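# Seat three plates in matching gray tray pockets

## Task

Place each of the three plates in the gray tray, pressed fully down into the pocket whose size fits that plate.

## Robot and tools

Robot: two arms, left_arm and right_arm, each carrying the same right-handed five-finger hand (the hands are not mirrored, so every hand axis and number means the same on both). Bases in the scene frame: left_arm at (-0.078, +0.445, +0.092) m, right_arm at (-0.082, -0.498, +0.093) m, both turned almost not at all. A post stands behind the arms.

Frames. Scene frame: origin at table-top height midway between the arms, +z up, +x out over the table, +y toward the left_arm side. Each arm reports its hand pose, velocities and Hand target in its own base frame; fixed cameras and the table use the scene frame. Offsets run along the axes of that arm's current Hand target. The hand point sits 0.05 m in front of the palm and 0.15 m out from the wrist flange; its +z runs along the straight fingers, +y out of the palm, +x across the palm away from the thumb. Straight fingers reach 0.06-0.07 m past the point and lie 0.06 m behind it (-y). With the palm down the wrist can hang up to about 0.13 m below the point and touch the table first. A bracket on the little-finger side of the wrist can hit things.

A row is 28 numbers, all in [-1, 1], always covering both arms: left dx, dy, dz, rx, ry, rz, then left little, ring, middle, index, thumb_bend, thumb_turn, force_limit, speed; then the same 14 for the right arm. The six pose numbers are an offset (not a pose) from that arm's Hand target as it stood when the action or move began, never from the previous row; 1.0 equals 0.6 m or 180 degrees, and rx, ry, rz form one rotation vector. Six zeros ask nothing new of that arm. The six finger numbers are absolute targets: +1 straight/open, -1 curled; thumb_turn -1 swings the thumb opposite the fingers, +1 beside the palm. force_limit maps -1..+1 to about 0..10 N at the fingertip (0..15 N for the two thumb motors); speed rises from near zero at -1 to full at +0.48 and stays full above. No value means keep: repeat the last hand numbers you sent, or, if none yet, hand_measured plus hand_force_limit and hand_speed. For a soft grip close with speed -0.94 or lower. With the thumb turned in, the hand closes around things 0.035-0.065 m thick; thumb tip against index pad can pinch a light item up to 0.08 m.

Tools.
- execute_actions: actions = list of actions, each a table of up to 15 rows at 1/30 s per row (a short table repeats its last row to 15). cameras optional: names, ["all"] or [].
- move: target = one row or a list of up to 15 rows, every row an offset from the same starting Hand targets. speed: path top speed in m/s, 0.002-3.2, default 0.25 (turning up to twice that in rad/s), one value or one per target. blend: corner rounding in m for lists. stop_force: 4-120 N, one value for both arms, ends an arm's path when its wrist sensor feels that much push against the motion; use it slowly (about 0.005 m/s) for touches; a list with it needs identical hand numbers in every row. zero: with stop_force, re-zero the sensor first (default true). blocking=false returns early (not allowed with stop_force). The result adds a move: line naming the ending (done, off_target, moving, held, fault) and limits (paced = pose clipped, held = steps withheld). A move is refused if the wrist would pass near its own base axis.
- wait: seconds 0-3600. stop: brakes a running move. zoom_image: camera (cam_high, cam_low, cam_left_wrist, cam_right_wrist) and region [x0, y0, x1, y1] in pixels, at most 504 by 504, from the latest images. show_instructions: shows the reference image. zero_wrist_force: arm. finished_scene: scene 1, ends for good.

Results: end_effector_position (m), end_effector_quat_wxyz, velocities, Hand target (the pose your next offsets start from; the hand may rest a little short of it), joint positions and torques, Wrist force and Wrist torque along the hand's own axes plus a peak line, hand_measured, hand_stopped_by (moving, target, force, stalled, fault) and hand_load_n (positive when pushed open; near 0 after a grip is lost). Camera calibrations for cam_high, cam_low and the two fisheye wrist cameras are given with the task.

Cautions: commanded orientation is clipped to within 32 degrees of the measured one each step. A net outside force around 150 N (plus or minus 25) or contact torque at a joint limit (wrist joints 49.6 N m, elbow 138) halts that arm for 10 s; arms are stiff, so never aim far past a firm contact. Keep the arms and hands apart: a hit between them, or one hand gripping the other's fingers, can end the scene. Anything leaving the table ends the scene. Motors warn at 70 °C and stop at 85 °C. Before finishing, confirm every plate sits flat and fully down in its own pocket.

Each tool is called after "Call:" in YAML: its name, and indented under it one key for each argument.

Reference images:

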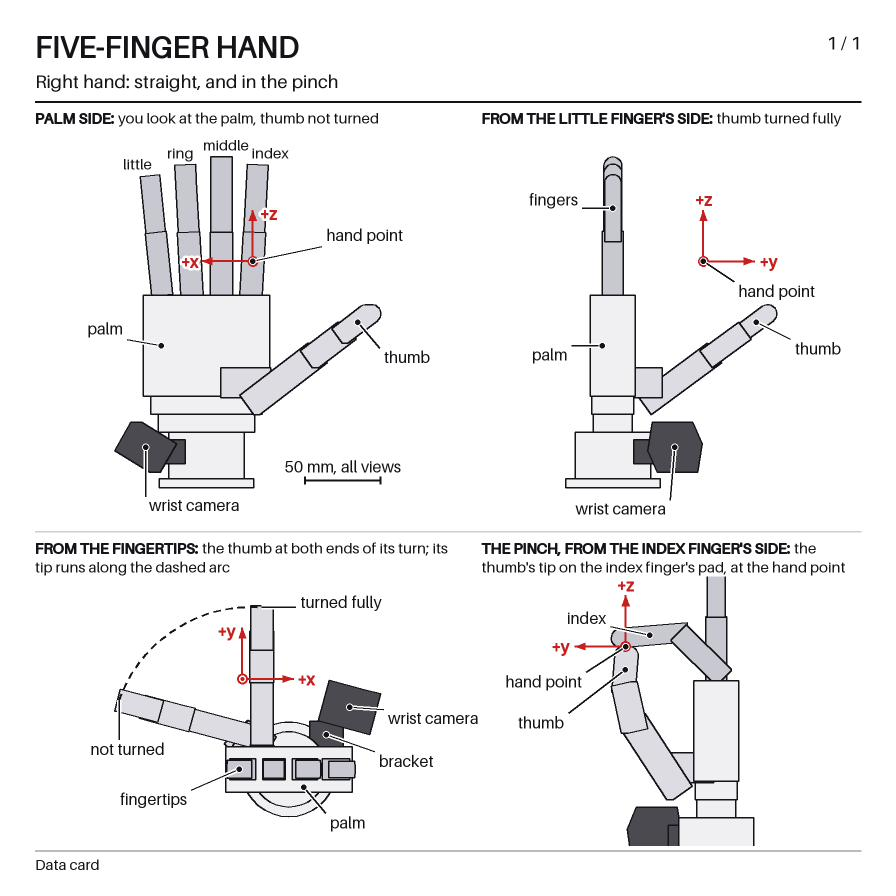

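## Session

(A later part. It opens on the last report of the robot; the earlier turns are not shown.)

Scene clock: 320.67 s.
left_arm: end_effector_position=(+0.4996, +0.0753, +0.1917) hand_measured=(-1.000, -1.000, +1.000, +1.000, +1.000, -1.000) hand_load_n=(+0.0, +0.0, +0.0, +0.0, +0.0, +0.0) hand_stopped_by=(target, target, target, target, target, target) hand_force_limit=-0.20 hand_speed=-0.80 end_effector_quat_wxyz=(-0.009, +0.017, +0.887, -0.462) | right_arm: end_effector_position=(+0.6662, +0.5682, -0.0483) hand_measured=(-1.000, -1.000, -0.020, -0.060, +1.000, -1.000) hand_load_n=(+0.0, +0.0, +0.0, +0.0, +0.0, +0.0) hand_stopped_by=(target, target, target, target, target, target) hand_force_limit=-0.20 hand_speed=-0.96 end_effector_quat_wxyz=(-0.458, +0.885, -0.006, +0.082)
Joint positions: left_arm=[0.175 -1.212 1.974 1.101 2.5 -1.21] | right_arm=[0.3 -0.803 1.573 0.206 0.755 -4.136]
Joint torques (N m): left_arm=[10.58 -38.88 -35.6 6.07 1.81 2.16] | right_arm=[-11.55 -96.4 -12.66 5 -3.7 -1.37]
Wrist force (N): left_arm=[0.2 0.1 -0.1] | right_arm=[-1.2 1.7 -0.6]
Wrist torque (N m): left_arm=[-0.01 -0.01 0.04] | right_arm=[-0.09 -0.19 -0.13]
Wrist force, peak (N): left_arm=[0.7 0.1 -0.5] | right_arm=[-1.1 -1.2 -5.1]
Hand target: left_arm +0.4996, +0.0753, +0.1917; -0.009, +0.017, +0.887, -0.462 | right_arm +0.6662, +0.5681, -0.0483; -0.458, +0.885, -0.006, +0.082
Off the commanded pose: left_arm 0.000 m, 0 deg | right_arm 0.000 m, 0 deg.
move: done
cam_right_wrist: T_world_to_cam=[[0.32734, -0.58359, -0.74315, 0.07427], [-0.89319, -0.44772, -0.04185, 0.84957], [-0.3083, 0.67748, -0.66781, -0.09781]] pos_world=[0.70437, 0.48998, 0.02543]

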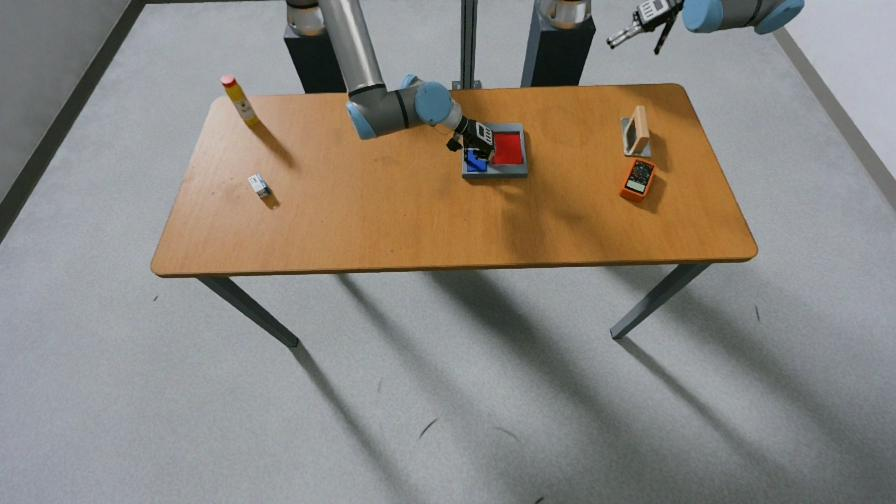

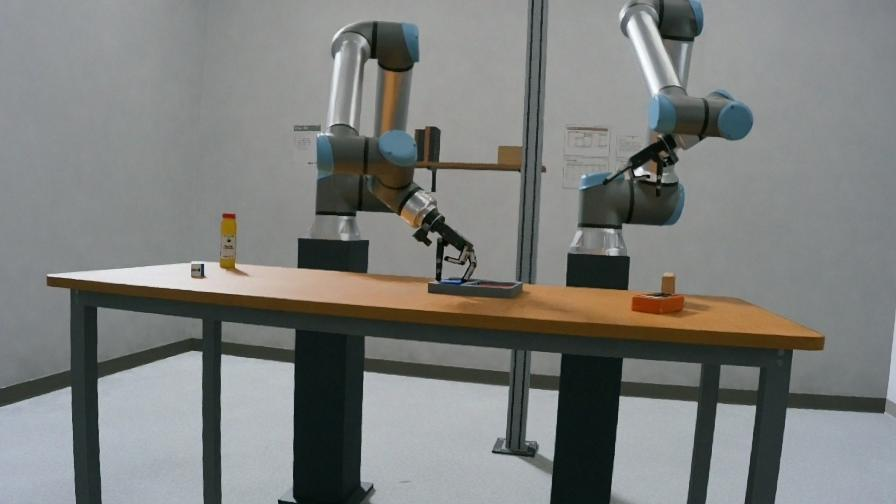

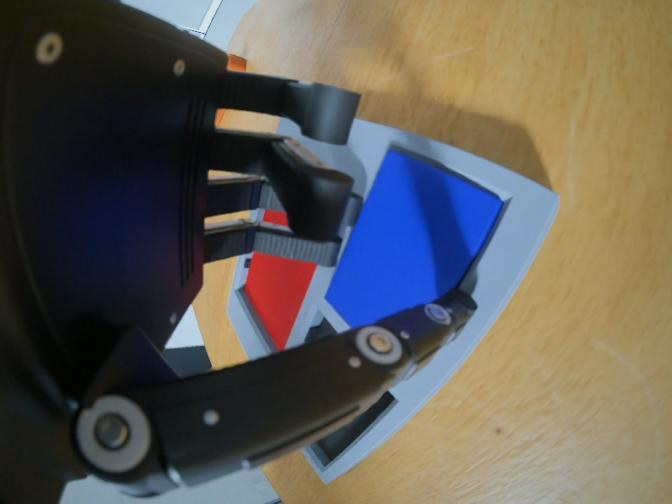

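Call:
move:
  target:
    - [0,0,0,0,0,0,-1,-1,1,1,1,-1,-0.2,-0.8,0,0,0,0,0,0,-1,-1,0.25,0.25,1,-1,-0.2,-0.8]
    - [0,0,0,0,0,0,-1,-1,1,1,1,-1,-0.2,-0.8,0.0139,-0.0811,-0.0568,0,0,0,-1,-1,0.25,0.25,1,-1,-0.2,-0.8]
  speed: 0.08
  cameras: ["cam_high","cam_low","cam_right_wrist"]

Call:
zoom_image:
  camera: "cam_right_wrist"
  region: [250, 80, 600, 430]

Call:
zoom_image:
  camera: "cam_high"
  region: [455, 115, 535, 185]

Scene clock: 323.80 s.
left_arm: end_effector_position=(+0.4996, +0.0753, +0.1917) hand_measured=(-1.000, -1.000, +1.000, +1.000, +1.000, -1.000) hand_load_n=(+0.0, +0.0, +0.0, -0.5, +0.0, +0.0) hand_stopped_by=(target, target, target, target, target, target) hand_force_limit=-0.20 hand_speed=-0.80 end_effector_quat_wxyz=(-0.009, +0.017, +0.887, -0.462) | right_arm: end_effector_position=(+0.6661, +0.5680, +0.0117) hand_measured=(-1.000, -1.000, +0.250, +0.250, +1.000, -1.000) hand_load_n=(+0.0, +0.0, +0.0, +0.0, +0.0, +0.0) hand_stopped_by=(target, target, target, target, target, target) hand_force_limit=-0.20 hand_speed=-0.80 end_effector_quat_wxyz=(-0.458, +0.885, -0.006, +0.082)
Joint positions: left_arm=[0.175 -1.212 1.974 1.101 2.5 -1.21] | right_arm=[0.3 -0.868 1.561 0.284 0.755 -4.136]
Joint torques (N m): left_arm=[9.49 -40.39 -35.63 6.2 1.89 1.84] | right_arm=[3.91 -93.62 -40.26 5.15 -0.18 -1.59]
Wrist force (N): left_arm=[0.6 0.2 -0.2] | right_arm=[-1.3 1.5 -0.5]
Wrist torque (N m): left_arm=[-0.01 -0.06 0.06] | right_arm=[-0.15 -0.20 -0.16]
Wrist force, peak (N): left_arm=[0.5 0.4 -0.7] | right_arm=[-1.5 2.2 -0.2]
Hand target: left_arm +0.4996, +0.0753, +0.1917; -0.009, +0.017, +0.887, -0.462 | right_arm +0.6661, +0.5680, +0.0117; -0.458, +0.885, -0.006, +0.082
Off the commanded pose: left_arm 0.000 m, 0 deg | right_arm 0.000 m, 0 deg.
move: done
cam_right_wrist: T_world_to_cam=[[0.32725, -0.58363, -0.74316, 0.11885], [-0.89323, -0.44766, -0.04177, 0.85193], [-0.3083, 0.67748, -0.66781, -0.05777]] pos_world=[0.70427, 0.48988, 0.08533]

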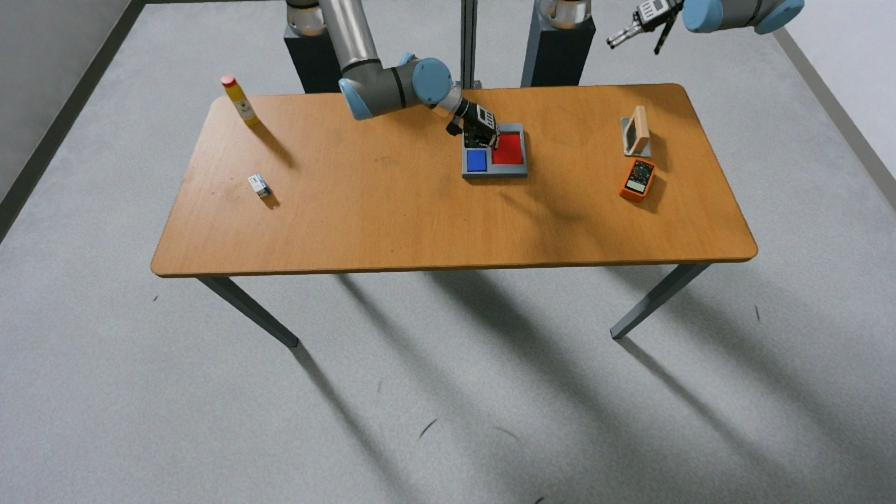

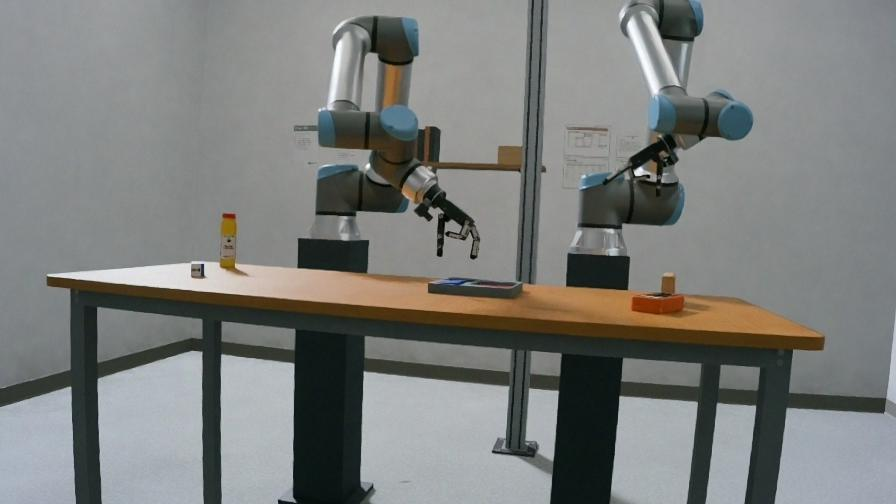

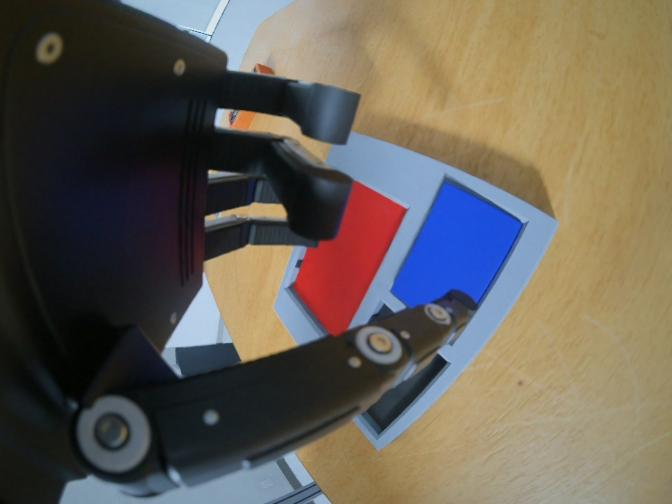

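Scaled by 1.440 from the camera's image (finer frame: 960x720).

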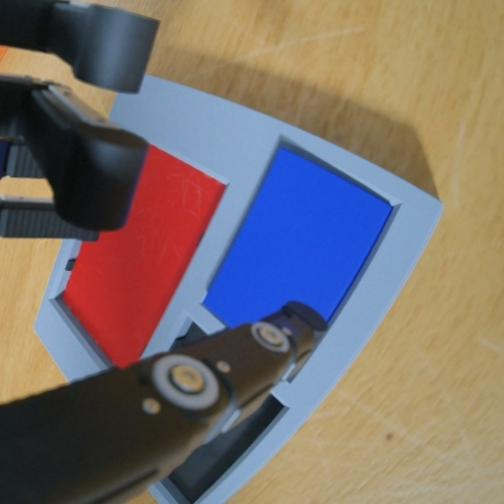

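Scaled by 6.300 from the camera's image (finer frame: 1280x720).

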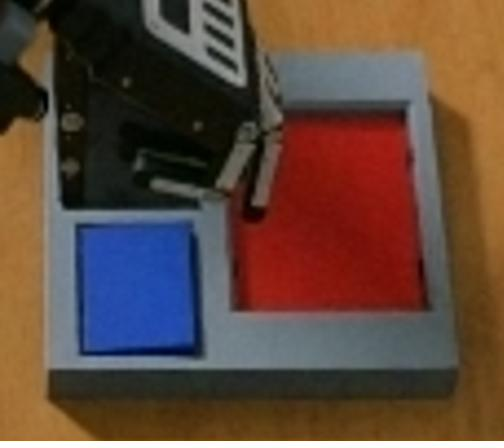

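Call:
move:
  target:
    - [0,0,0,0,0,0,-1,-1,1,1,1,-1,-0.2,-0.8,-0.0130,0.0383,0.0937,0,0,0,-1,-1,1,1,1,-1,-0.2,-0.6]
  speed: 0.08
  cameras: ["cam_high","cam_low","cam_right_wrist"]

Call:
zoom_image:
  camera: "cam_right_wrist"
  region: [250, 80, 672, 430]

Call:
zoom_image:
  camera: "cam_high"
  region: [455, 115, 535, 185]

Call:
zoom_image:
  camera: "cam_low"
  region: [420, 230, 530, 310]

Scene clock: 327.40 s.
left_arm: end_effector_position=(+0.4996, +0.0753, +0.1917) hand_measured=(-1.000, -1.000, +1.000, +1.000, +1.000, -1.000) hand_load_n=(+0.0, +0.0, +0.0, +0.0, +0.0, +0.0) hand_stopped_by=(target, target, target, target, target, target) hand_force_limit=-0.20 hand_speed=-0.80 end_effector_quat_wxyz=(-0.009, +0.017, +0.887, -0.462) | right_arm: end_effector_position=(+0.6684, +0.6008, -0.0399) hand_measured=(-1.000, -1.000, +1.000, +1.000, +1.000, -1.000) hand_load_n=(+0.0, +0.5, +0.0, +0.0, +0.0, +0.5) hand_stopped_by=(target, target, target, target, target, target) hand_force_limit=-0.20 hand_speed=-0.60 end_effector_quat_wxyz=(-0.458, +0.885, -0.006, +0.082)
Joint positions: left_arm=[0.175 -1.212 1.974 1.101 2.5 -1.21] | right_arm=[0.341 -0.796 1.53 0.207 0.778 -4.088]
Joint torques (N m): left_arm=[8.63 -39.11 -35.26 6.26 2.15 1.73] | right_arm=[7.94 -67.35 -38.91 0.04 1.11 2.2]
Wrist force (N): left_arm=[0.5 0.1 -0.3] | right_arm=[-0.8 1.6 -0.7]
Wrist torque (N m): left_arm=[-0.01 -0.04 0.05] | right_arm=[-0.12 -0.25 -0.44]
Wrist force, peak (N): left_arm=[0.5 0.4 -0.5] | right_arm=[-1.3 2.0 -0.5]
Hand target: left_arm +0.4996, +0.0753, +0.1917; -0.009, +0.017, +0.887, -0.462 | right_arm +0.6684, +0.6009, -0.0399; -0.458, +0.885, -0.006, +0.082
Off the commanded pose: left_arm 0.000 m, 0 deg | right_arm 0.000 m, 0 deg.
move: done
cam_right_wrist: T_world_to_cam=[[0.32734, -0.58359, -0.74315, 0.09882], [-0.89319, -0.44772, -0.04185, 0.86649], [-0.3083, 0.67748, -0.66781, -0.11361]] pos_world=[0.70657, 0.52258, 0.03383]

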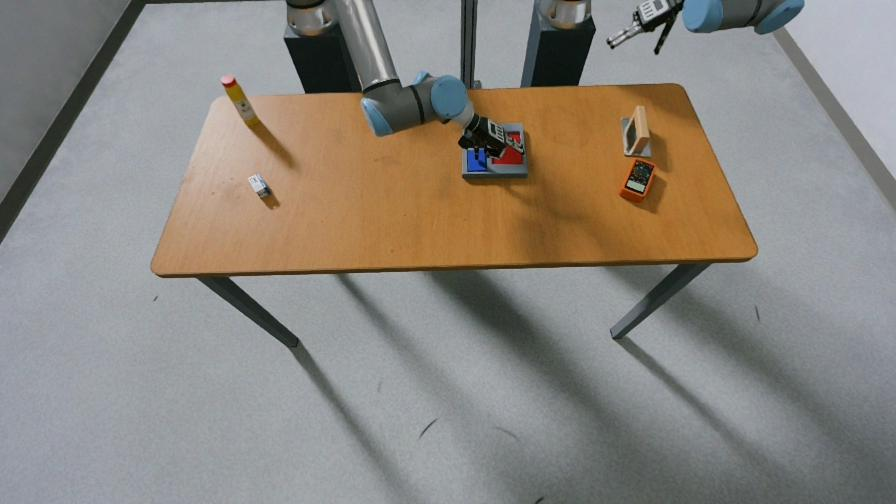

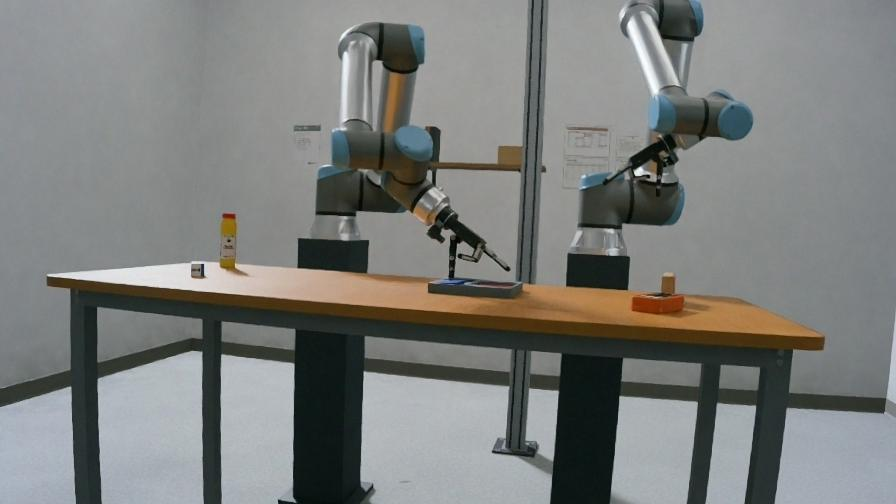

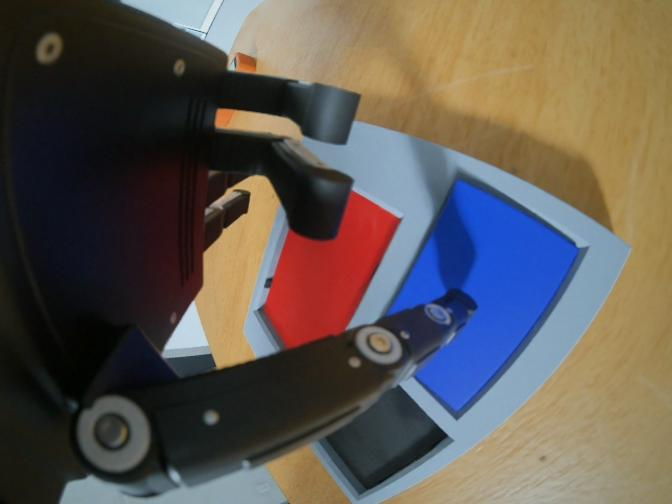

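Scaled by 1.194 from the camera's image (finer frame: 960x720).

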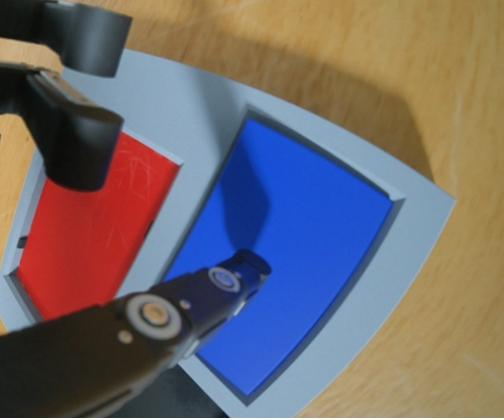

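Scaled by 6.300 from the camera's image (finer frame: 1280x720).

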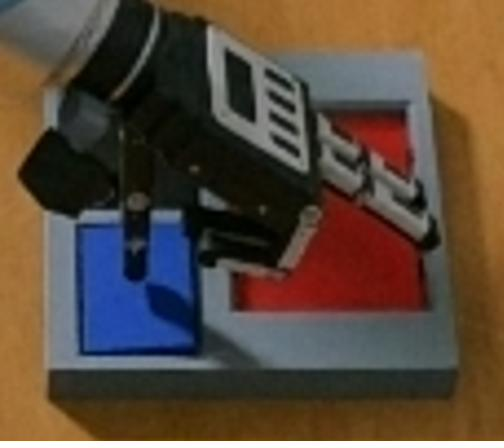

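Scaled by 4.582 from the camera's image (finer frame: 1280x720).

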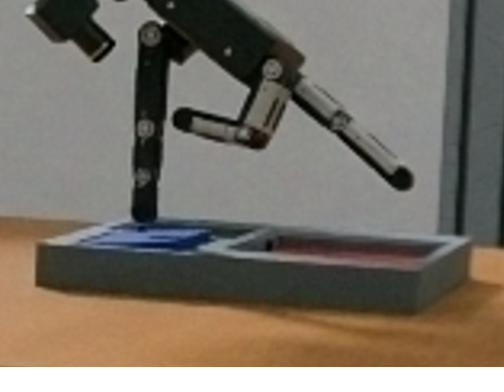

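Call:
move:
  target:
    - [0,0,0,0,0,0,-1,-1,1,1,1,-1,-0.2,-0.8,-0.0060,0.0352,0.0246,0,0,0,-1,-1,1,1,1,-1,-0.2,-0.6]
  speed: 0.006
  stop_force: 9
  cameras: ["cam_high","cam_low","cam_right_wrist"]

Call:
zoom_image:
  camera: "cam_right_wrist"
  region: [250, 80, 672, 480]

Scene clock: 333.00 s.
left_arm: end_effector_position=(+0.4996, +0.0753, +0.1917) hand_measured=(-1.000, -1.000, +1.000, +1.000, +1.000, -1.000) hand_load_n=(+0.0, +0.5, +0.0, +0.0, +0.0, +0.0) hand_stopped_by=(target, target, target, target, target, target) hand_force_limit=-0.20 hand_speed=-0.80 end_effector_quat_wxyz=(-0.009, +0.017, +0.887, -0.462) | right_arm: end_effector_position=(+0.6684, +0.6009, -0.0606) hand_measured=(-1.000, -1.000, +1.000, +1.000, +1.000, -1.000) hand_load_n=(+0.0, +0.0, +0.0, +0.0, +0.0, +0.0) hand_stopped_by=(target, target, target, target, target, target) hand_force_limit=-0.20 hand_speed=-0.60 end_effector_quat_wxyz=(-0.458, +0.885, -0.006, +0.082)
Joint positions: left_arm=[0.175 -1.212 1.974 1.101 2.5 -1.21] | right_arm=[0.341 -0.773 1.532 0.182 0.778 -4.088]
Joint torques (N m): left_arm=[8.5 -39.26 -34.88 5.99 2.34 1.71] | right_arm=[-7.5 -89.51 -15.52 3.95 -0.96 -1.26]
Wrist force (N): left_arm=[0.5 0.2 -0.6] | right_arm=[-1.3 -6.4 -6.3]
Wrist torque (N m): left_arm=[0.03 -0.03 0.06] | right_arm=[-0.68 -0.14 -0.51]
Wrist force, peak (N): left_arm=[0.6 0.4 0.6] | right_arm=[-1.3 -8.9 -8.0]
Hand target: left_arm +0.4996, +0.0753, +0.1917; -0.009, +0.017, +0.887, -0.462 | right_arm +0.6684, +0.6009, -0.0606; -0.458, +0.885, -0.006, +0.082 (not the last commanded pose)
Off the commanded pose: left_arm 0.000 m, 0 deg | right_arm 0.005 m, 0 deg.
move: contact (right_arm)
cam_right_wrist: T_world_to_cam=[[0.32734, -0.58359, -0.74315, 0.08349], [-0.89319, -0.44772, -0.04185, 0.86567], [-0.3083, 0.67748, -0.66781, -0.1275]] pos_world=[0.70657, 0.52268, 0.01313]

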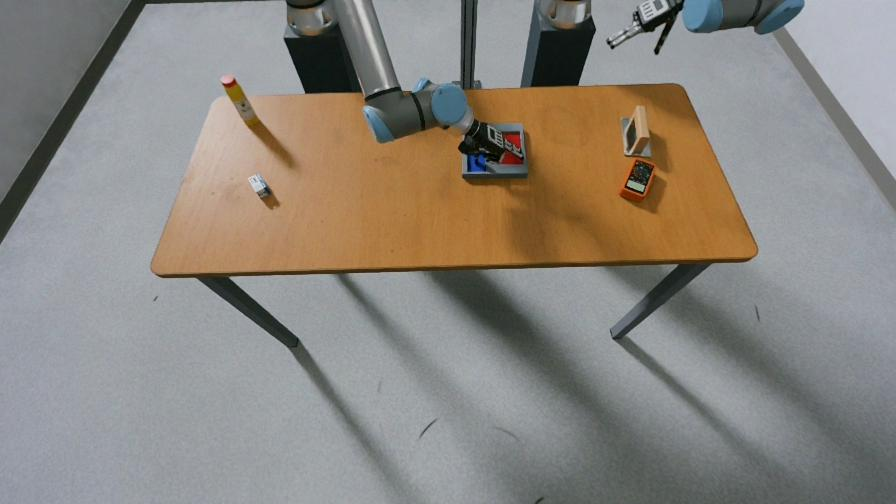

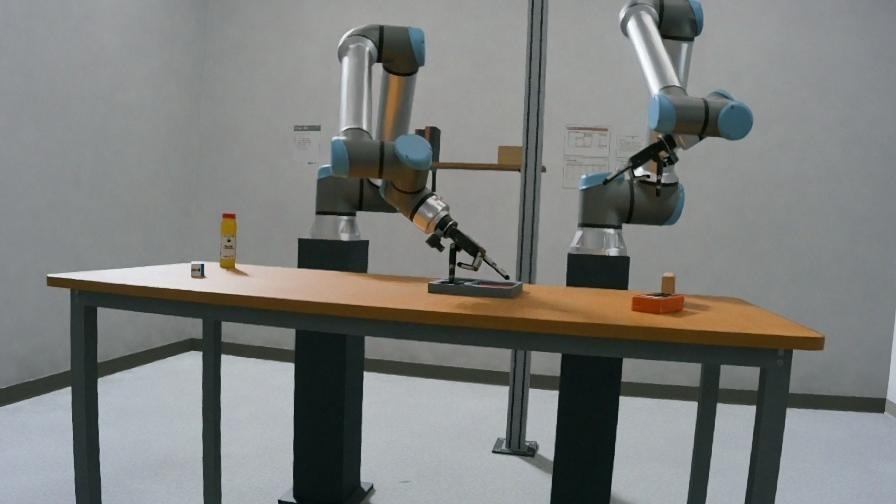

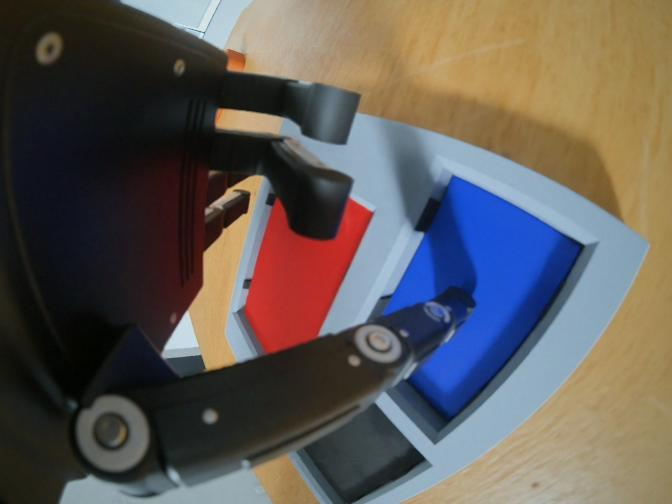

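Scaled by 1.194 from the camera's image (finer frame: 960x720).

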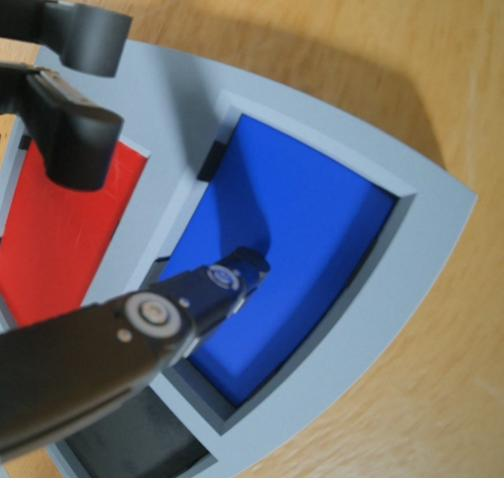

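Call:
move:
  target:
    - [0,0,0,0,0,0,-1,-1,1,1,1,-1,-0.2,-0.8,-0.0010,0.0054,0.0038,0,0,0,-1,-1,1,1,1,-1,-0.2,-0.6]
  speed: 0.004
  stop_force: 16
  zero: false

Call:
move:
  target:
    - [0,0,0,0,0,0,-1,-1,1,1,1,-1,-0.2,-0.8,0.0232,-0.1352,-0.0947,0,0,0,-1,-1,1,1,1,-1,-0.2,-0.6]
    - [0,0,0,0,0,0,-1,-1,1,1,1,-1,-0.2,-0.8,0.0232,0.0562,-0.3680,0,0,0,-1,-1,1,1,1,-1,-0.2,-0.6]
  speed: 0.15
  blend: 0.02
  cameras: ["cam_high","cam_low","cam_right_wrist"]

Call:
zoom_image:
  camera: "cam_high"
  region: [455, 115, 535, 185]

Call:
zoom_image:
  camera: "cam_low"
  region: [420, 260, 530, 310]

Call:
zoom_image:
  camera: "cam_right_wrist"
  region: [220, 80, 620, 480]

Scene clock: 335.80 s.
left_arm: end_effector_position=(+0.4996, +0.0753, +0.1917) hand_measured=(-1.000, -1.000, +1.000, +1.000, +1.000, -1.000) hand_load_n=(+0.0, +0.0, +0.0, +0.0, +0.0, +0.0) hand_stopped_by=(target, target, target, target, target, target) hand_force_limit=-0.20 hand_speed=-0.80 end_effector_quat_wxyz=(-0.009, +0.017, +0.887, -0.462) | right_arm: end_effector_position=(+0.6685, +0.6009, -0.0610) hand_measured=(-1.000, -1.000, +1.000, +1.000, +1.000, -1.000) hand_load_n=(+0.0, +0.0, +0.0, +0.0, +0.0, +0.0) hand_stopped_by=(target, target, target, target, target, target) hand_force_limit=-0.20 hand_speed=-0.60 end_effector_quat_wxyz=(-0.458, +0.885, -0.006, +0.082)
Joint positions: left_arm=[0.175 -1.212 1.974 1.101 2.5 -1.21] | right_arm=[0.341 -0.772 1.532 0.181 0.778 -4.088]
Joint torques (N m): left_arm=[8.77 -39.4 -35.02 6.13 2.51 1.58] | right_arm=[-6.83 -84.22 -16.47 3.3 0.71 -1.09]
Wrist force (N): left_arm=[0.6 0.2 -0.3] | right_arm=[-1.1 -11.8 -10.6]
Wrist torque (N m): left_arm=[0.02 -0.06 0.06] | right_arm=[-1.03 -0.15 -0.53]
Wrist force, peak (N): left_arm=[0.7 0.4 -0.1] | right_arm=[-1.7 -14.1 -11.7]
Hand target: left_arm +0.4996, +0.0753, +0.1917; -0.009, +0.017, +0.887, -0.462 | right_arm +0.6685, +0.6009, -0.0610; -0.458, +0.885, -0.006, +0.082 (not the last commanded pose)
Off the commanded pose: left_arm 0.000 m, 0 deg | right_arm 0.004 m, 0 deg.
move: contact (right_arm)

Scene clock: 338.33 s.
left_arm: end_effector_position=(+0.4996, +0.0753, +0.1917) hand_measured=(-1.000, -1.000, +1.000, +1.000, +1.000, -1.000) hand_load_n=(+0.5, +0.0, +0.5, +0.0, +0.0, +0.0) hand_stopped_by=(target, target, target, target, target, target) hand_force_limit=-0.20 hand_speed=-0.80 end_effector_quat_wxyz=(-0.009, +0.017, +0.887, -0.462) | right_arm: end_effector_position=(+0.6510, +0.4014, +0.0390) hand_measured=(-1.000, -1.000, +1.000, +1.000, +1.000, -1.000) hand_load_n=(+0.0, +0.0, +0.0, +0.0, +0.0, +0.0) hand_stopped_by=(target, target, target, target, target, target) hand_force_limit=-0.20 hand_speed=-0.60 end_effector_quat_wxyz=(-0.458, +0.885, -0.006, +0.082)
Joint positions: left_arm=[0.175 -1.212 1.974 1.101 2.5 -1.21] | right_arm=[0.067 -0.958 1.727 0.454 0.648 -4.458]
Joint torques (N m): left_arm=[9.14 -39.27 -34.66 6.2 2.52 1.99] | right_arm=[-9.43 -69.23 -13.03 6.19 -3.88 -2.3]
Wrist force (N): left_arm=[0.3 -0.1 -0.1] | right_arm=[-0.8 1.6 -0.6]
Wrist torque (N m): left_arm=[-0.05 -0.02 0.03] | right_arm=[-0.11 -0.19 -0.15]
Wrist force, peak (N): left_arm=[0.7 0.4 -0.3] | right_arm=[-1.7 -11.7 -10.5]
Hand target: left_arm +0.4996, +0.0753, +0.1917; -0.009, +0.017, +0.887, -0.462 | right_arm +0.6510, +0.4014, +0.0389; -0.458, +0.885, -0.006, +0.082
Off the commanded pose: left_arm 0.000 m, 0 deg | right_arm 0.000 m, 0 deg.
move: done
cam_right_wrist: T_world_to_cam=[[0.32747, -0.5835, -0.74316, 0.04667], [-0.89319, -0.44771, -0.04205, 0.76499], [-0.30819, 0.67755, -0.66779, 0.0687]] pos_world=[0.68917, 0.32318, 0.11273]

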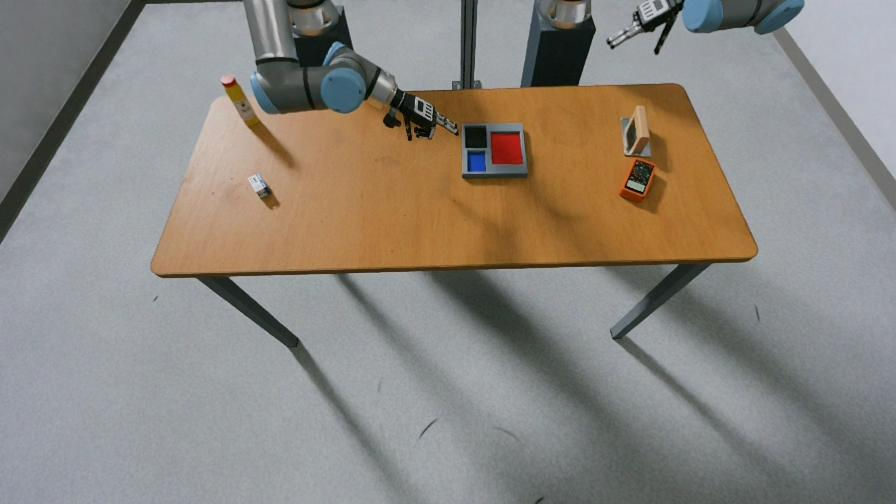

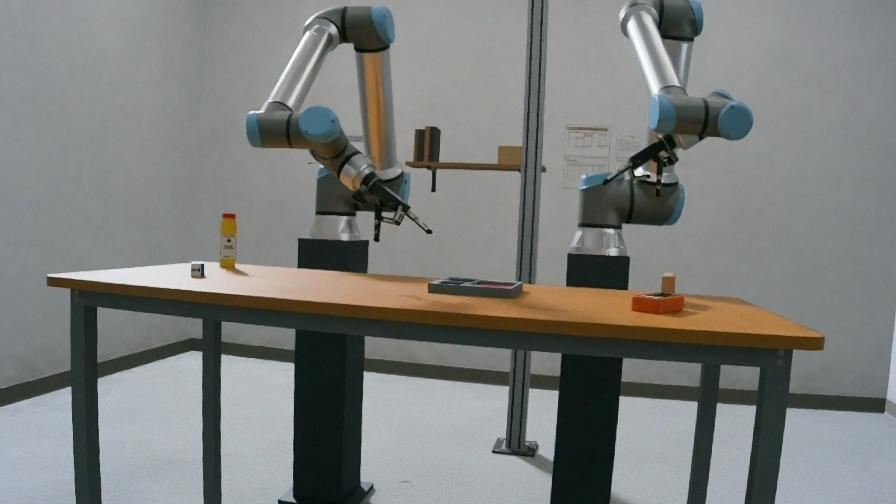

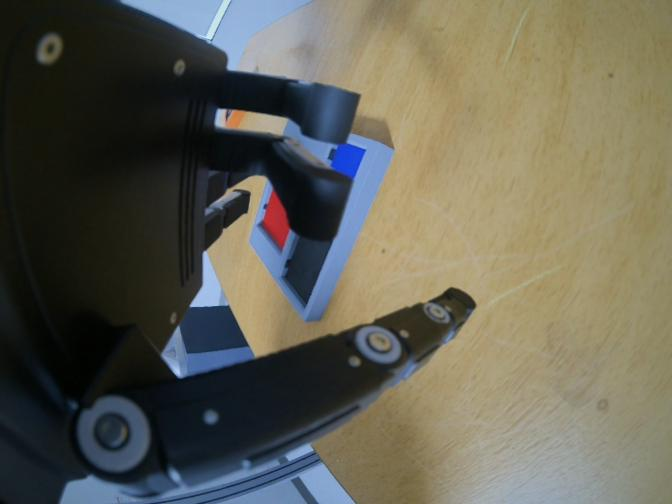

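Scaled by 6.300 from the camera's image (finer frame: 1280x720).

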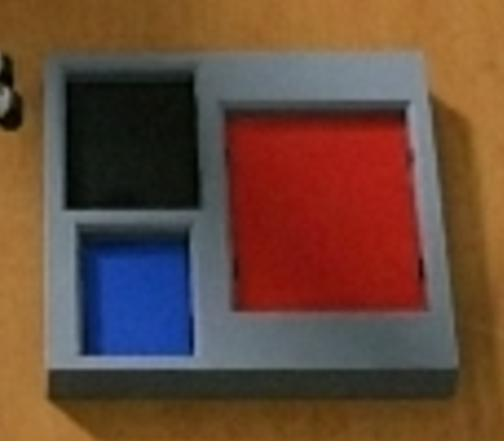

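Scaled by 4.582 from the camera's image (finer frame: 1280x720).

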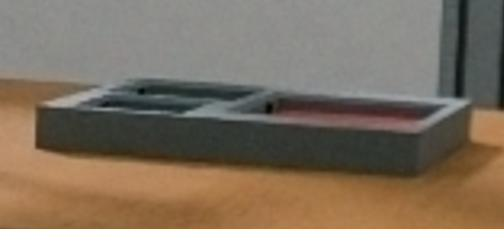

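Scaled by 1.260 from the camera's image (finer frame: 960x720).

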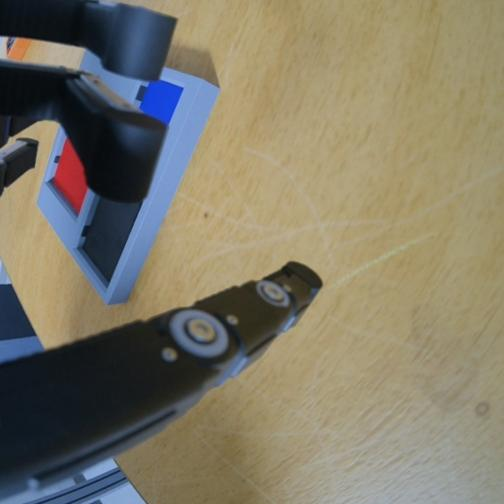

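Call:
zoom_image:
  camera: "cam_high"
  region: [460, 118, 492, 150]

Call:
zoom_image:
  camera: "cam_high"
  region: [460, 145, 492, 177]

Call:
zoom_image:
  camera: "cam_high"
  region: [486, 125, 530, 169]

Scaled by 15.750 from the camera's image (finer frame: 1280x720).

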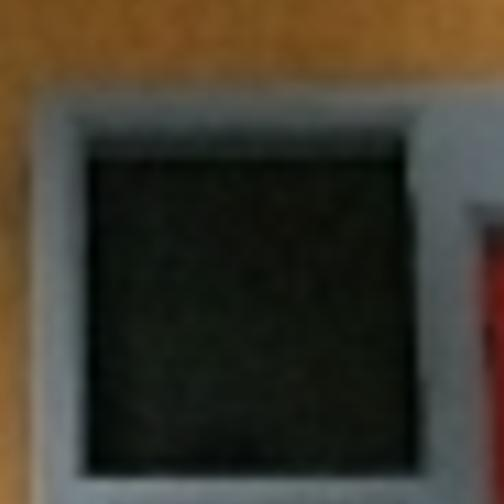

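Scaled by 15.750 from the camera's image (finer frame: 1280x720).

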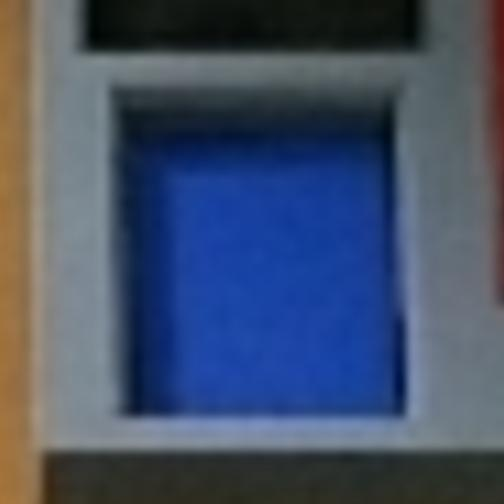

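Scaled by 11.455 from the camera's image (finer frame: 1280x720).

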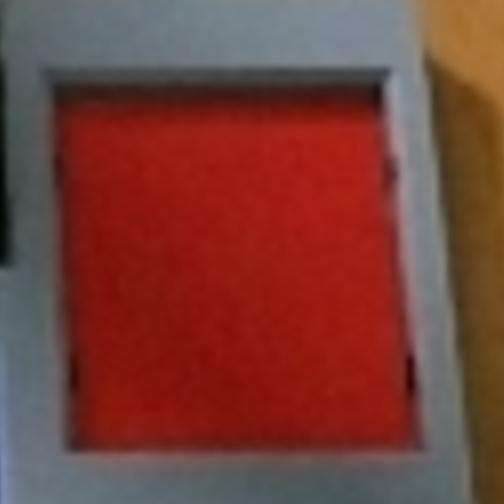

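Call:
move:
  target:
    - [0,0,0,0,0,0,-1,-1,1,1,1,-1,-0.2,-0.8,0.0232,0.0560,-0.3678,0,0,0,-1,-1,1,1,1,-1,-0.2,-0.6]
    - [-0.1907,-0.0405,0.7165,0,0,0,-1,-1,1,1,1,-1,-0.2,-0.8,0.0232,0.0560,-0.3678,0,0,0,-1,-1,1,1,1,-1,-0.2,-0.6]
  speed: [0.25, 0.2]
  blend: 0.02
  cameras: ["cam_high","cam_left_wrist"]

Call:
zoom_image:
  camera: "cam_left_wrist"
  region: [220, 40, 672, 480]

Scene clock: 347.53 s.
left_arm: end_effector_position=(+0.6001, -0.2951, -0.0345) hand_measured=(-1.000, -1.000, +1.000, +1.000, +1.000, -1.000) hand_load_n=(+0.0, +0.0, +0.0, +0.0, +0.0, +0.0) hand_stopped_by=(target, target, target, target, target, target) hand_force_limit=-0.20 hand_speed=-0.80 end_effector_quat_wxyz=(-0.009, +0.017, +0.887, -0.462) | right_arm: end_effector_position=(+0.6335, +0.2020, +0.1388) hand_measured=(-1.000, -1.000, +1.000, +1.000, +1.000, -1.000) hand_load_n=(+0.0, +0.0, +0.0, +0.0, +0.0, +0.0) hand_stopped_by=(target, target, target, target, target, target) hand_force_limit=-0.20 hand_speed=-0.60 end_effector_quat_wxyz=(-0.458, +0.885, -0.006, +0.082)
Joint positions: left_arm=[-0.489 -1.002 1.954 0.061 2.4 -2.272] | right_arm=[-0.256 -1.071 1.815 0.929 0.607 -5.008]
Joint torques (N m): left_arm=[-10.76 -51.55 -31.23 1.06 -1.54 -2.99] | right_arm=[-12.24 -43.13 -15.55 6.78 1.05 -1.91]
Wrist force (N): left_arm=[0.0 0.0 0.4] | right_arm=[-1.4 1.5 -0.5]
Wrist torque (N m): left_arm=[-0.06 -0.01 0.19] | right_arm=[-0.10 -0.09 -0.20]
Wrist force, peak (N): left_arm=[0.0 0.5 -1.4] | right_arm=[-1.7 1.7 1.0]
Hand target: left_arm +0.6001, -0.2951, -0.0346; -0.009, +0.017, +0.887, -0.462 | right_arm +0.6335, +0.2020, +0.1388; -0.458, +0.885, -0.006, +0.082
Off the commanded pose: left_arm 0.000 m, 0 deg | right_arm 0.000 m, 0 deg.
move: done
cam_left_wrist: T_world_to_cam=[[-0.23766, 0.55541, -0.79689, 0.28036], [0.84812, 0.51858, 0.10849, -0.35053], [0.47351, -0.65007, -0.5943, -0.385]] pos_world=[0.54623, -0.22421, 0.03264]

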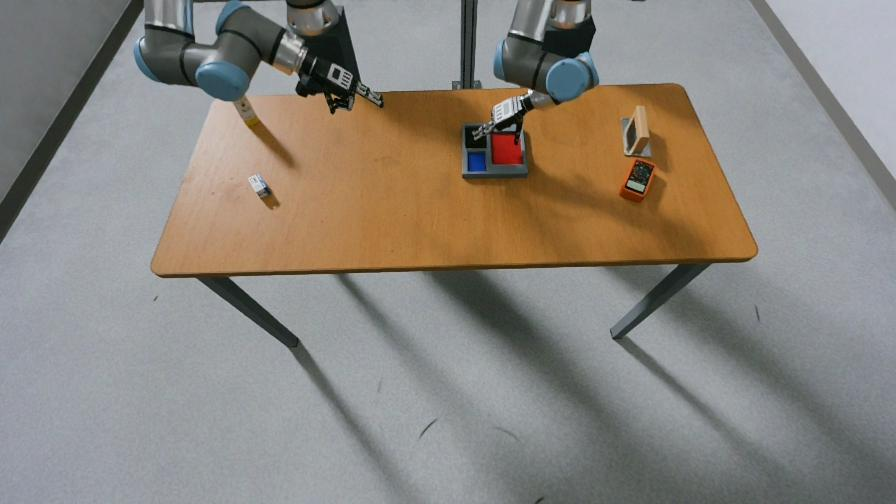

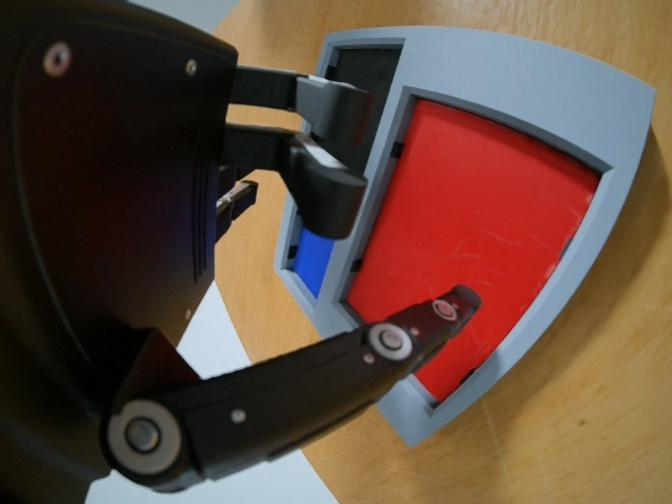

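Scaled by 1.115 from the camera's image (finer frame: 960x720).

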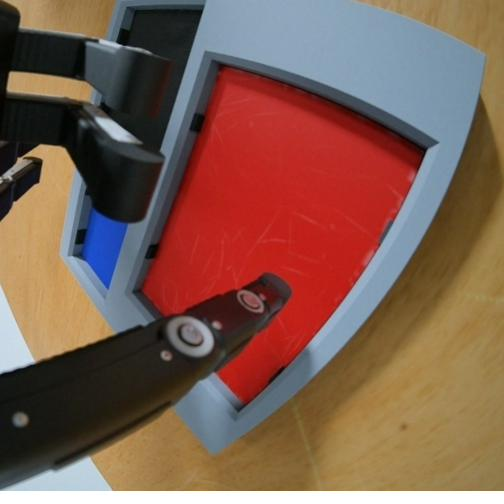

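Call:
move:
  target:
    - [0,0.0389,0.0272,0,0,0,-1,-1,1,1,1,-1,-0.2,-0.8,0,0,0,0,0,0,-1,-1,1,1,1,-1,-0.2,-0.6]
  speed: 0.01
  stop_force: 12

Call:
move:
  target:
    - [0,-0.0239,-0.0167,0,0,0,-1,-1,1,1,1,-1,-0.2,-0.8,0,0,0,0,0,0,-1,-1,1,1,1,-1,-0.2,-0.6]
    - [0,-0.0833,0.0687,0,0,0,-1,-1,1,1,1,-1,-0.2,-0.8,0,0,0,0,0,0,-1,-1,1,1,1,-1,-0.2,-0.6]
  speed: 0.06

Call:
move:
  target:
    - [0,0.0307,0.0215,0,0,0,-1,-1,1,1,1,-1,-0.2,-0.8,0,0,0,0,0,0,-1,-1,1,1,1,-1,-0.2,-0.6]
  speed: 0.01
  stop_force: 12

Scene clock: 351.87 s.
left_arm: end_effector_position=(+0.6001, -0.2951, -0.0578) hand_measured=(-1.000, -1.000, +1.000, +1.000, +1.000, -1.000) hand_load_n=(+0.0, +0.5, +0.0, +0.0, +0.5, +0.0) hand_stopped_by=(target, target, target, target, target, target) hand_force_limit=-0.20 hand_speed=-0.80 end_effector_quat_wxyz=(-0.009, +0.017, +0.887, -0.462) | right_arm: end_effector_position=(+0.6335, +0.2020, +0.1388) hand_measured=(-1.000, -1.000, +1.000, +1.000, +1.000, -1.000) hand_load_n=(+0.0, +0.0, +0.0, +0.0, +0.0, +0.0) hand_stopped_by=(target, target, target, target, target, target) hand_force_limit=-0.20 hand_speed=-0.60 end_effector_quat_wxyz=(-0.458, +0.885, -0.006, +0.082)
Joint positions: left_arm=[-0.489 -0.968 1.956 0.024 2.4 -2.273] | right_arm=[-0.256 -1.071 1.815 0.929 0.607 -5.008]
Joint torques (N m): left_arm=[-7.74 -84.68 -13.26 4.81 -1.28 0.5] | right_arm=[-12.4 -43.39 -21.19 6.81 0.81 -1.82]
Wrist force (N): left_arm=[-0.3 -8.6 -6.7] | right_arm=[-1.0 1.7 -0.3]
Wrist torque (N m): left_arm=[-0.60 0.04 0.14] | right_arm=[-0.10 -0.16 -0.17]
Wrist force, peak (N): left_arm=[-0.6 -15.3 -11.0] | right_arm=[-1.8 1.8 0.0]
Hand target: left_arm +0.6001, -0.2952, -0.0578; -0.009, +0.017, +0.887, -0.462 (not the last commanded pose) | right_arm +0.6335, +0.2020, +0.1388; -0.458, +0.885, -0.006, +0.082
Off the commanded pose: left_arm 0.005 m, 0 deg | right_arm 0.000 m, 0 deg.
move: contact (left_arm)

Scene clock: 353.87 s.
left_arm: end_effector_position=(+0.5978, -0.3575, -0.0403) hand_measured=(-1.000, -1.000, +1.000, +1.000, +1.000, -1.000) hand_load_n=(+0.0, +0.0, +0.0, +0.0, +0.0, +0.0) hand_stopped_by=(target, target, target, target, target, target) hand_force_limit=-0.20 hand_speed=-0.80 end_effector_quat_wxyz=(-0.009, +0.017, +0.887, -0.462) | right_arm: end_effector_position=(+0.6335, +0.2020, +0.1388) hand_measured=(-1.000, -1.000, +1.000, +1.000, +1.000, -1.000) hand_load_n=(+0.0, +0.5, +0.0, +0.0, +0.0, +0.0) hand_stopped_by=(target, target, target, target, target, target) hand_force_limit=-0.20 hand_speed=-0.60 end_effector_quat_wxyz=(-0.458, +0.885, -0.006, +0.082)
Joint positions: left_arm=[-0.586 -0.997 1.938 -0.01 2.346 -2.387] | right_arm=[-0.256 -1.071 1.815 0.929 0.607 -5.008]
Joint torques (N m): left_arm=[-11.67 -60.26 -32.58 0.66 -2.01 -3.02] | right_arm=[-12.04 -43.24 -22.86 6.87 0.59 -1.87]
Wrist force (N): left_arm=[0.3 0.2 -0.2] | right_arm=[-1.3 1.1 -0.1]
Wrist torque (N m): left_arm=[0.00 -0.03 0.21] | right_arm=[-0.19 -0.11 -0.21]
Wrist force, peak (N): left_arm=[-0.1 -8.7 -7.0] | right_arm=[-1.7 1.8 -0.2]
Hand target: left_arm +0.5977, -0.3575, -0.0404; -0.009, +0.017, +0.887, -0.462 | right_arm +0.6335, +0.2020, +0.1388; -0.458, +0.885, -0.006, +0.082
Off the commanded pose: left_arm 0.000 m, 0 deg | right_arm 0.000 m, 0 deg.
move: done

Scene clock: 356.80 s.
left_arm: end_effector_position=(+0.5978, -0.3575, -0.0579) hand_measured=(-1.000, -1.000, +1.000, +1.000, +1.000, -1.000) hand_load_n=(+0.0, +0.0, +0.0, +0.0, +0.0, +0.0) hand_stopped_by=(target, target, target, target, target, target) hand_force_limit=-0.20 hand_speed=-0.80 end_effector_quat_wxyz=(-0.009, +0.017, +0.887, -0.462) | right_arm: end_effector_position=(+0.6335, +0.2020, +0.1388) hand_measured=(-1.000, -1.000, +1.000, +1.000, +1.000, -1.000) hand_load_n=(+0.0, +0.0, +0.0, +0.0, +0.0, +0.0) hand_stopped_by=(target, target, target, target, target, target) hand_force_limit=-0.20 hand_speed=-0.60 end_effector_quat_wxyz=(-0.458, +0.885, -0.006, +0.082)
Joint positions: left_arm=[-0.586 -0.972 1.94 -0.038 2.345 -2.387] | right_arm=[-0.256 -1.071 1.815 0.929 0.607 -5.008]
Joint torques (N m): left_arm=[-9.36 -84.77 -19.37 4.33 -1.79 -3] | right_arm=[-12.75 -44.42 -26.67 6.6 0.75 -1.97]
Wrist force (N): left_arm=[-0.4 -10.0 -7.7] | right_arm=[-1.5 1.4 -0.5]
Wrist torque (N m): left_arm=[-0.68 0.10 0.11] | right_arm=[-0.13 -0.07 -0.21]
Wrist force, peak (N): left_arm=[-0.7 -15.4 -11.9] | right_arm=[-1.7 1.6 -0.3]
Hand target: left_arm +0.5978, -0.3576, -0.0578; -0.009, +0.017, +0.887, -0.462 (not the last commanded pose) | right_arm +0.6335, +0.2020, +0.1388; -0.458, +0.885, -0.006, +0.082
Off the commanded pose: left_arm 0.005 m, 0 deg | right_arm 0.000 m, 0 deg.
move: contact (left_arm)

Call:
move:
  target:
    - [0,-0.1366,-0.0956,0,0,0,-1,-1,1,1,1,-1,-0.2,-0.8,0,0,0,0,0,0,-1,-1,1,1,1,-1,-0.2,-0.6]
  speed: 0.12
  cameras: ["cam_high","cam_left_wrist"]

Call:
zoom_image:
  camera: "cam_left_wrist"
  region: [220, 40, 672, 480]

Scene clock: 359.27 s.
left_arm: end_effector_position=(+0.5977, -0.3575, +0.0421) hand_measured=(-1.000, -1.000, +1.000, +1.000, +1.000, -1.000) hand_load_n=(+0.0, +0.0, +0.0, +0.0, +0.0, +0.0) hand_stopped_by=(target, target, target, target, target, target) hand_force_limit=-0.20 hand_speed=-0.80 end_effector_quat_wxyz=(-0.009, +0.017, +0.887, -0.462) | right_arm: end_effector_position=(+0.6335, +0.2020, +0.1388) hand_measured=(-1.000, -1.000, +1.000, +1.000, +1.000, -1.000) hand_load_n=(+0.0, +0.0, +0.0, +0.0, +0.0, +0.0) hand_stopped_by=(target, target, target, target, target, target) hand_force_limit=-0.20 hand_speed=-0.60 end_effector_quat_wxyz=(-0.458, +0.885, -0.006, +0.082)
Joint positions: left_arm=[-0.586 -1.108 1.914 0.123 2.345 -2.387] | right_arm=[-0.256 -1.071 1.815 0.929 0.607 -5.008]
Joint torques (N m): left_arm=[-2.03 -88.31 -36.31 4.21 -1.19 2.97] | right_arm=[-11.66 -43.4 -29.67 6.84 0.76 -1.87]
Wrist force (N): left_arm=[0.6 0.0 -0.2] | right_arm=[-1.4 1.5 -0.2]
Wrist torque (N m): left_arm=[-0.01 -0.09 0.23] | right_arm=[-0.14 -0.11 -0.20]
Wrist force, peak (N): left_arm=[-0.5 -10.1 -8.0] | right_arm=[-1.6 1.7 -0.4]
Hand target: left_arm +0.5977, -0.3575, +0.0422; -0.009, +0.017, +0.887, -0.462 | right_arm +0.6335, +0.2020, +0.1388; -0.458, +0.885, -0.006, +0.082
Off the commanded pose: left_arm 0.000 m, 0 deg | right_arm 0.000 m, 0 deg.
move: done
cam_left_wrist: T_world_to_cam=[[-0.23766, 0.55541, -0.79689, 0.37557], [0.84812, 0.51858, 0.10849, -0.32446], [0.47351, -0.65007, -0.5943, -0.37885]] pos_world=[0.54383, -0.28662, 0.10934]

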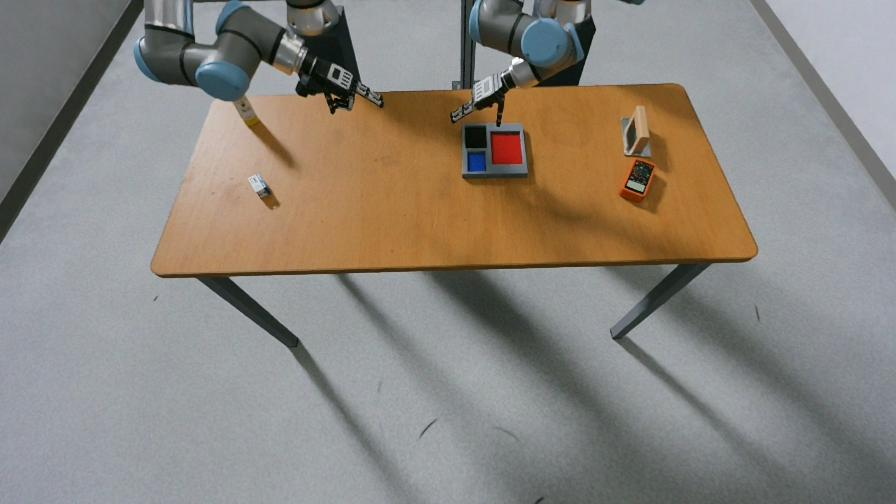

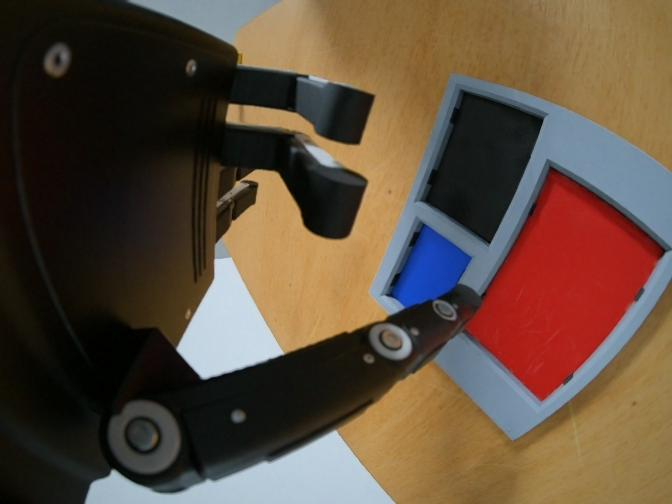

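Scaled by 1.115 from the camera's image (finer frame: 960x720).

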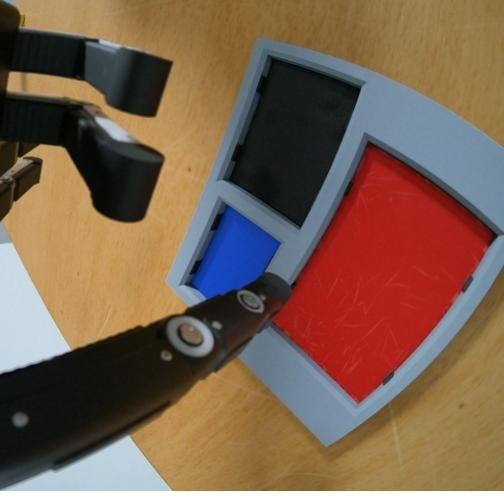

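Call:
finished_scene:

The scene is finished: the task was done.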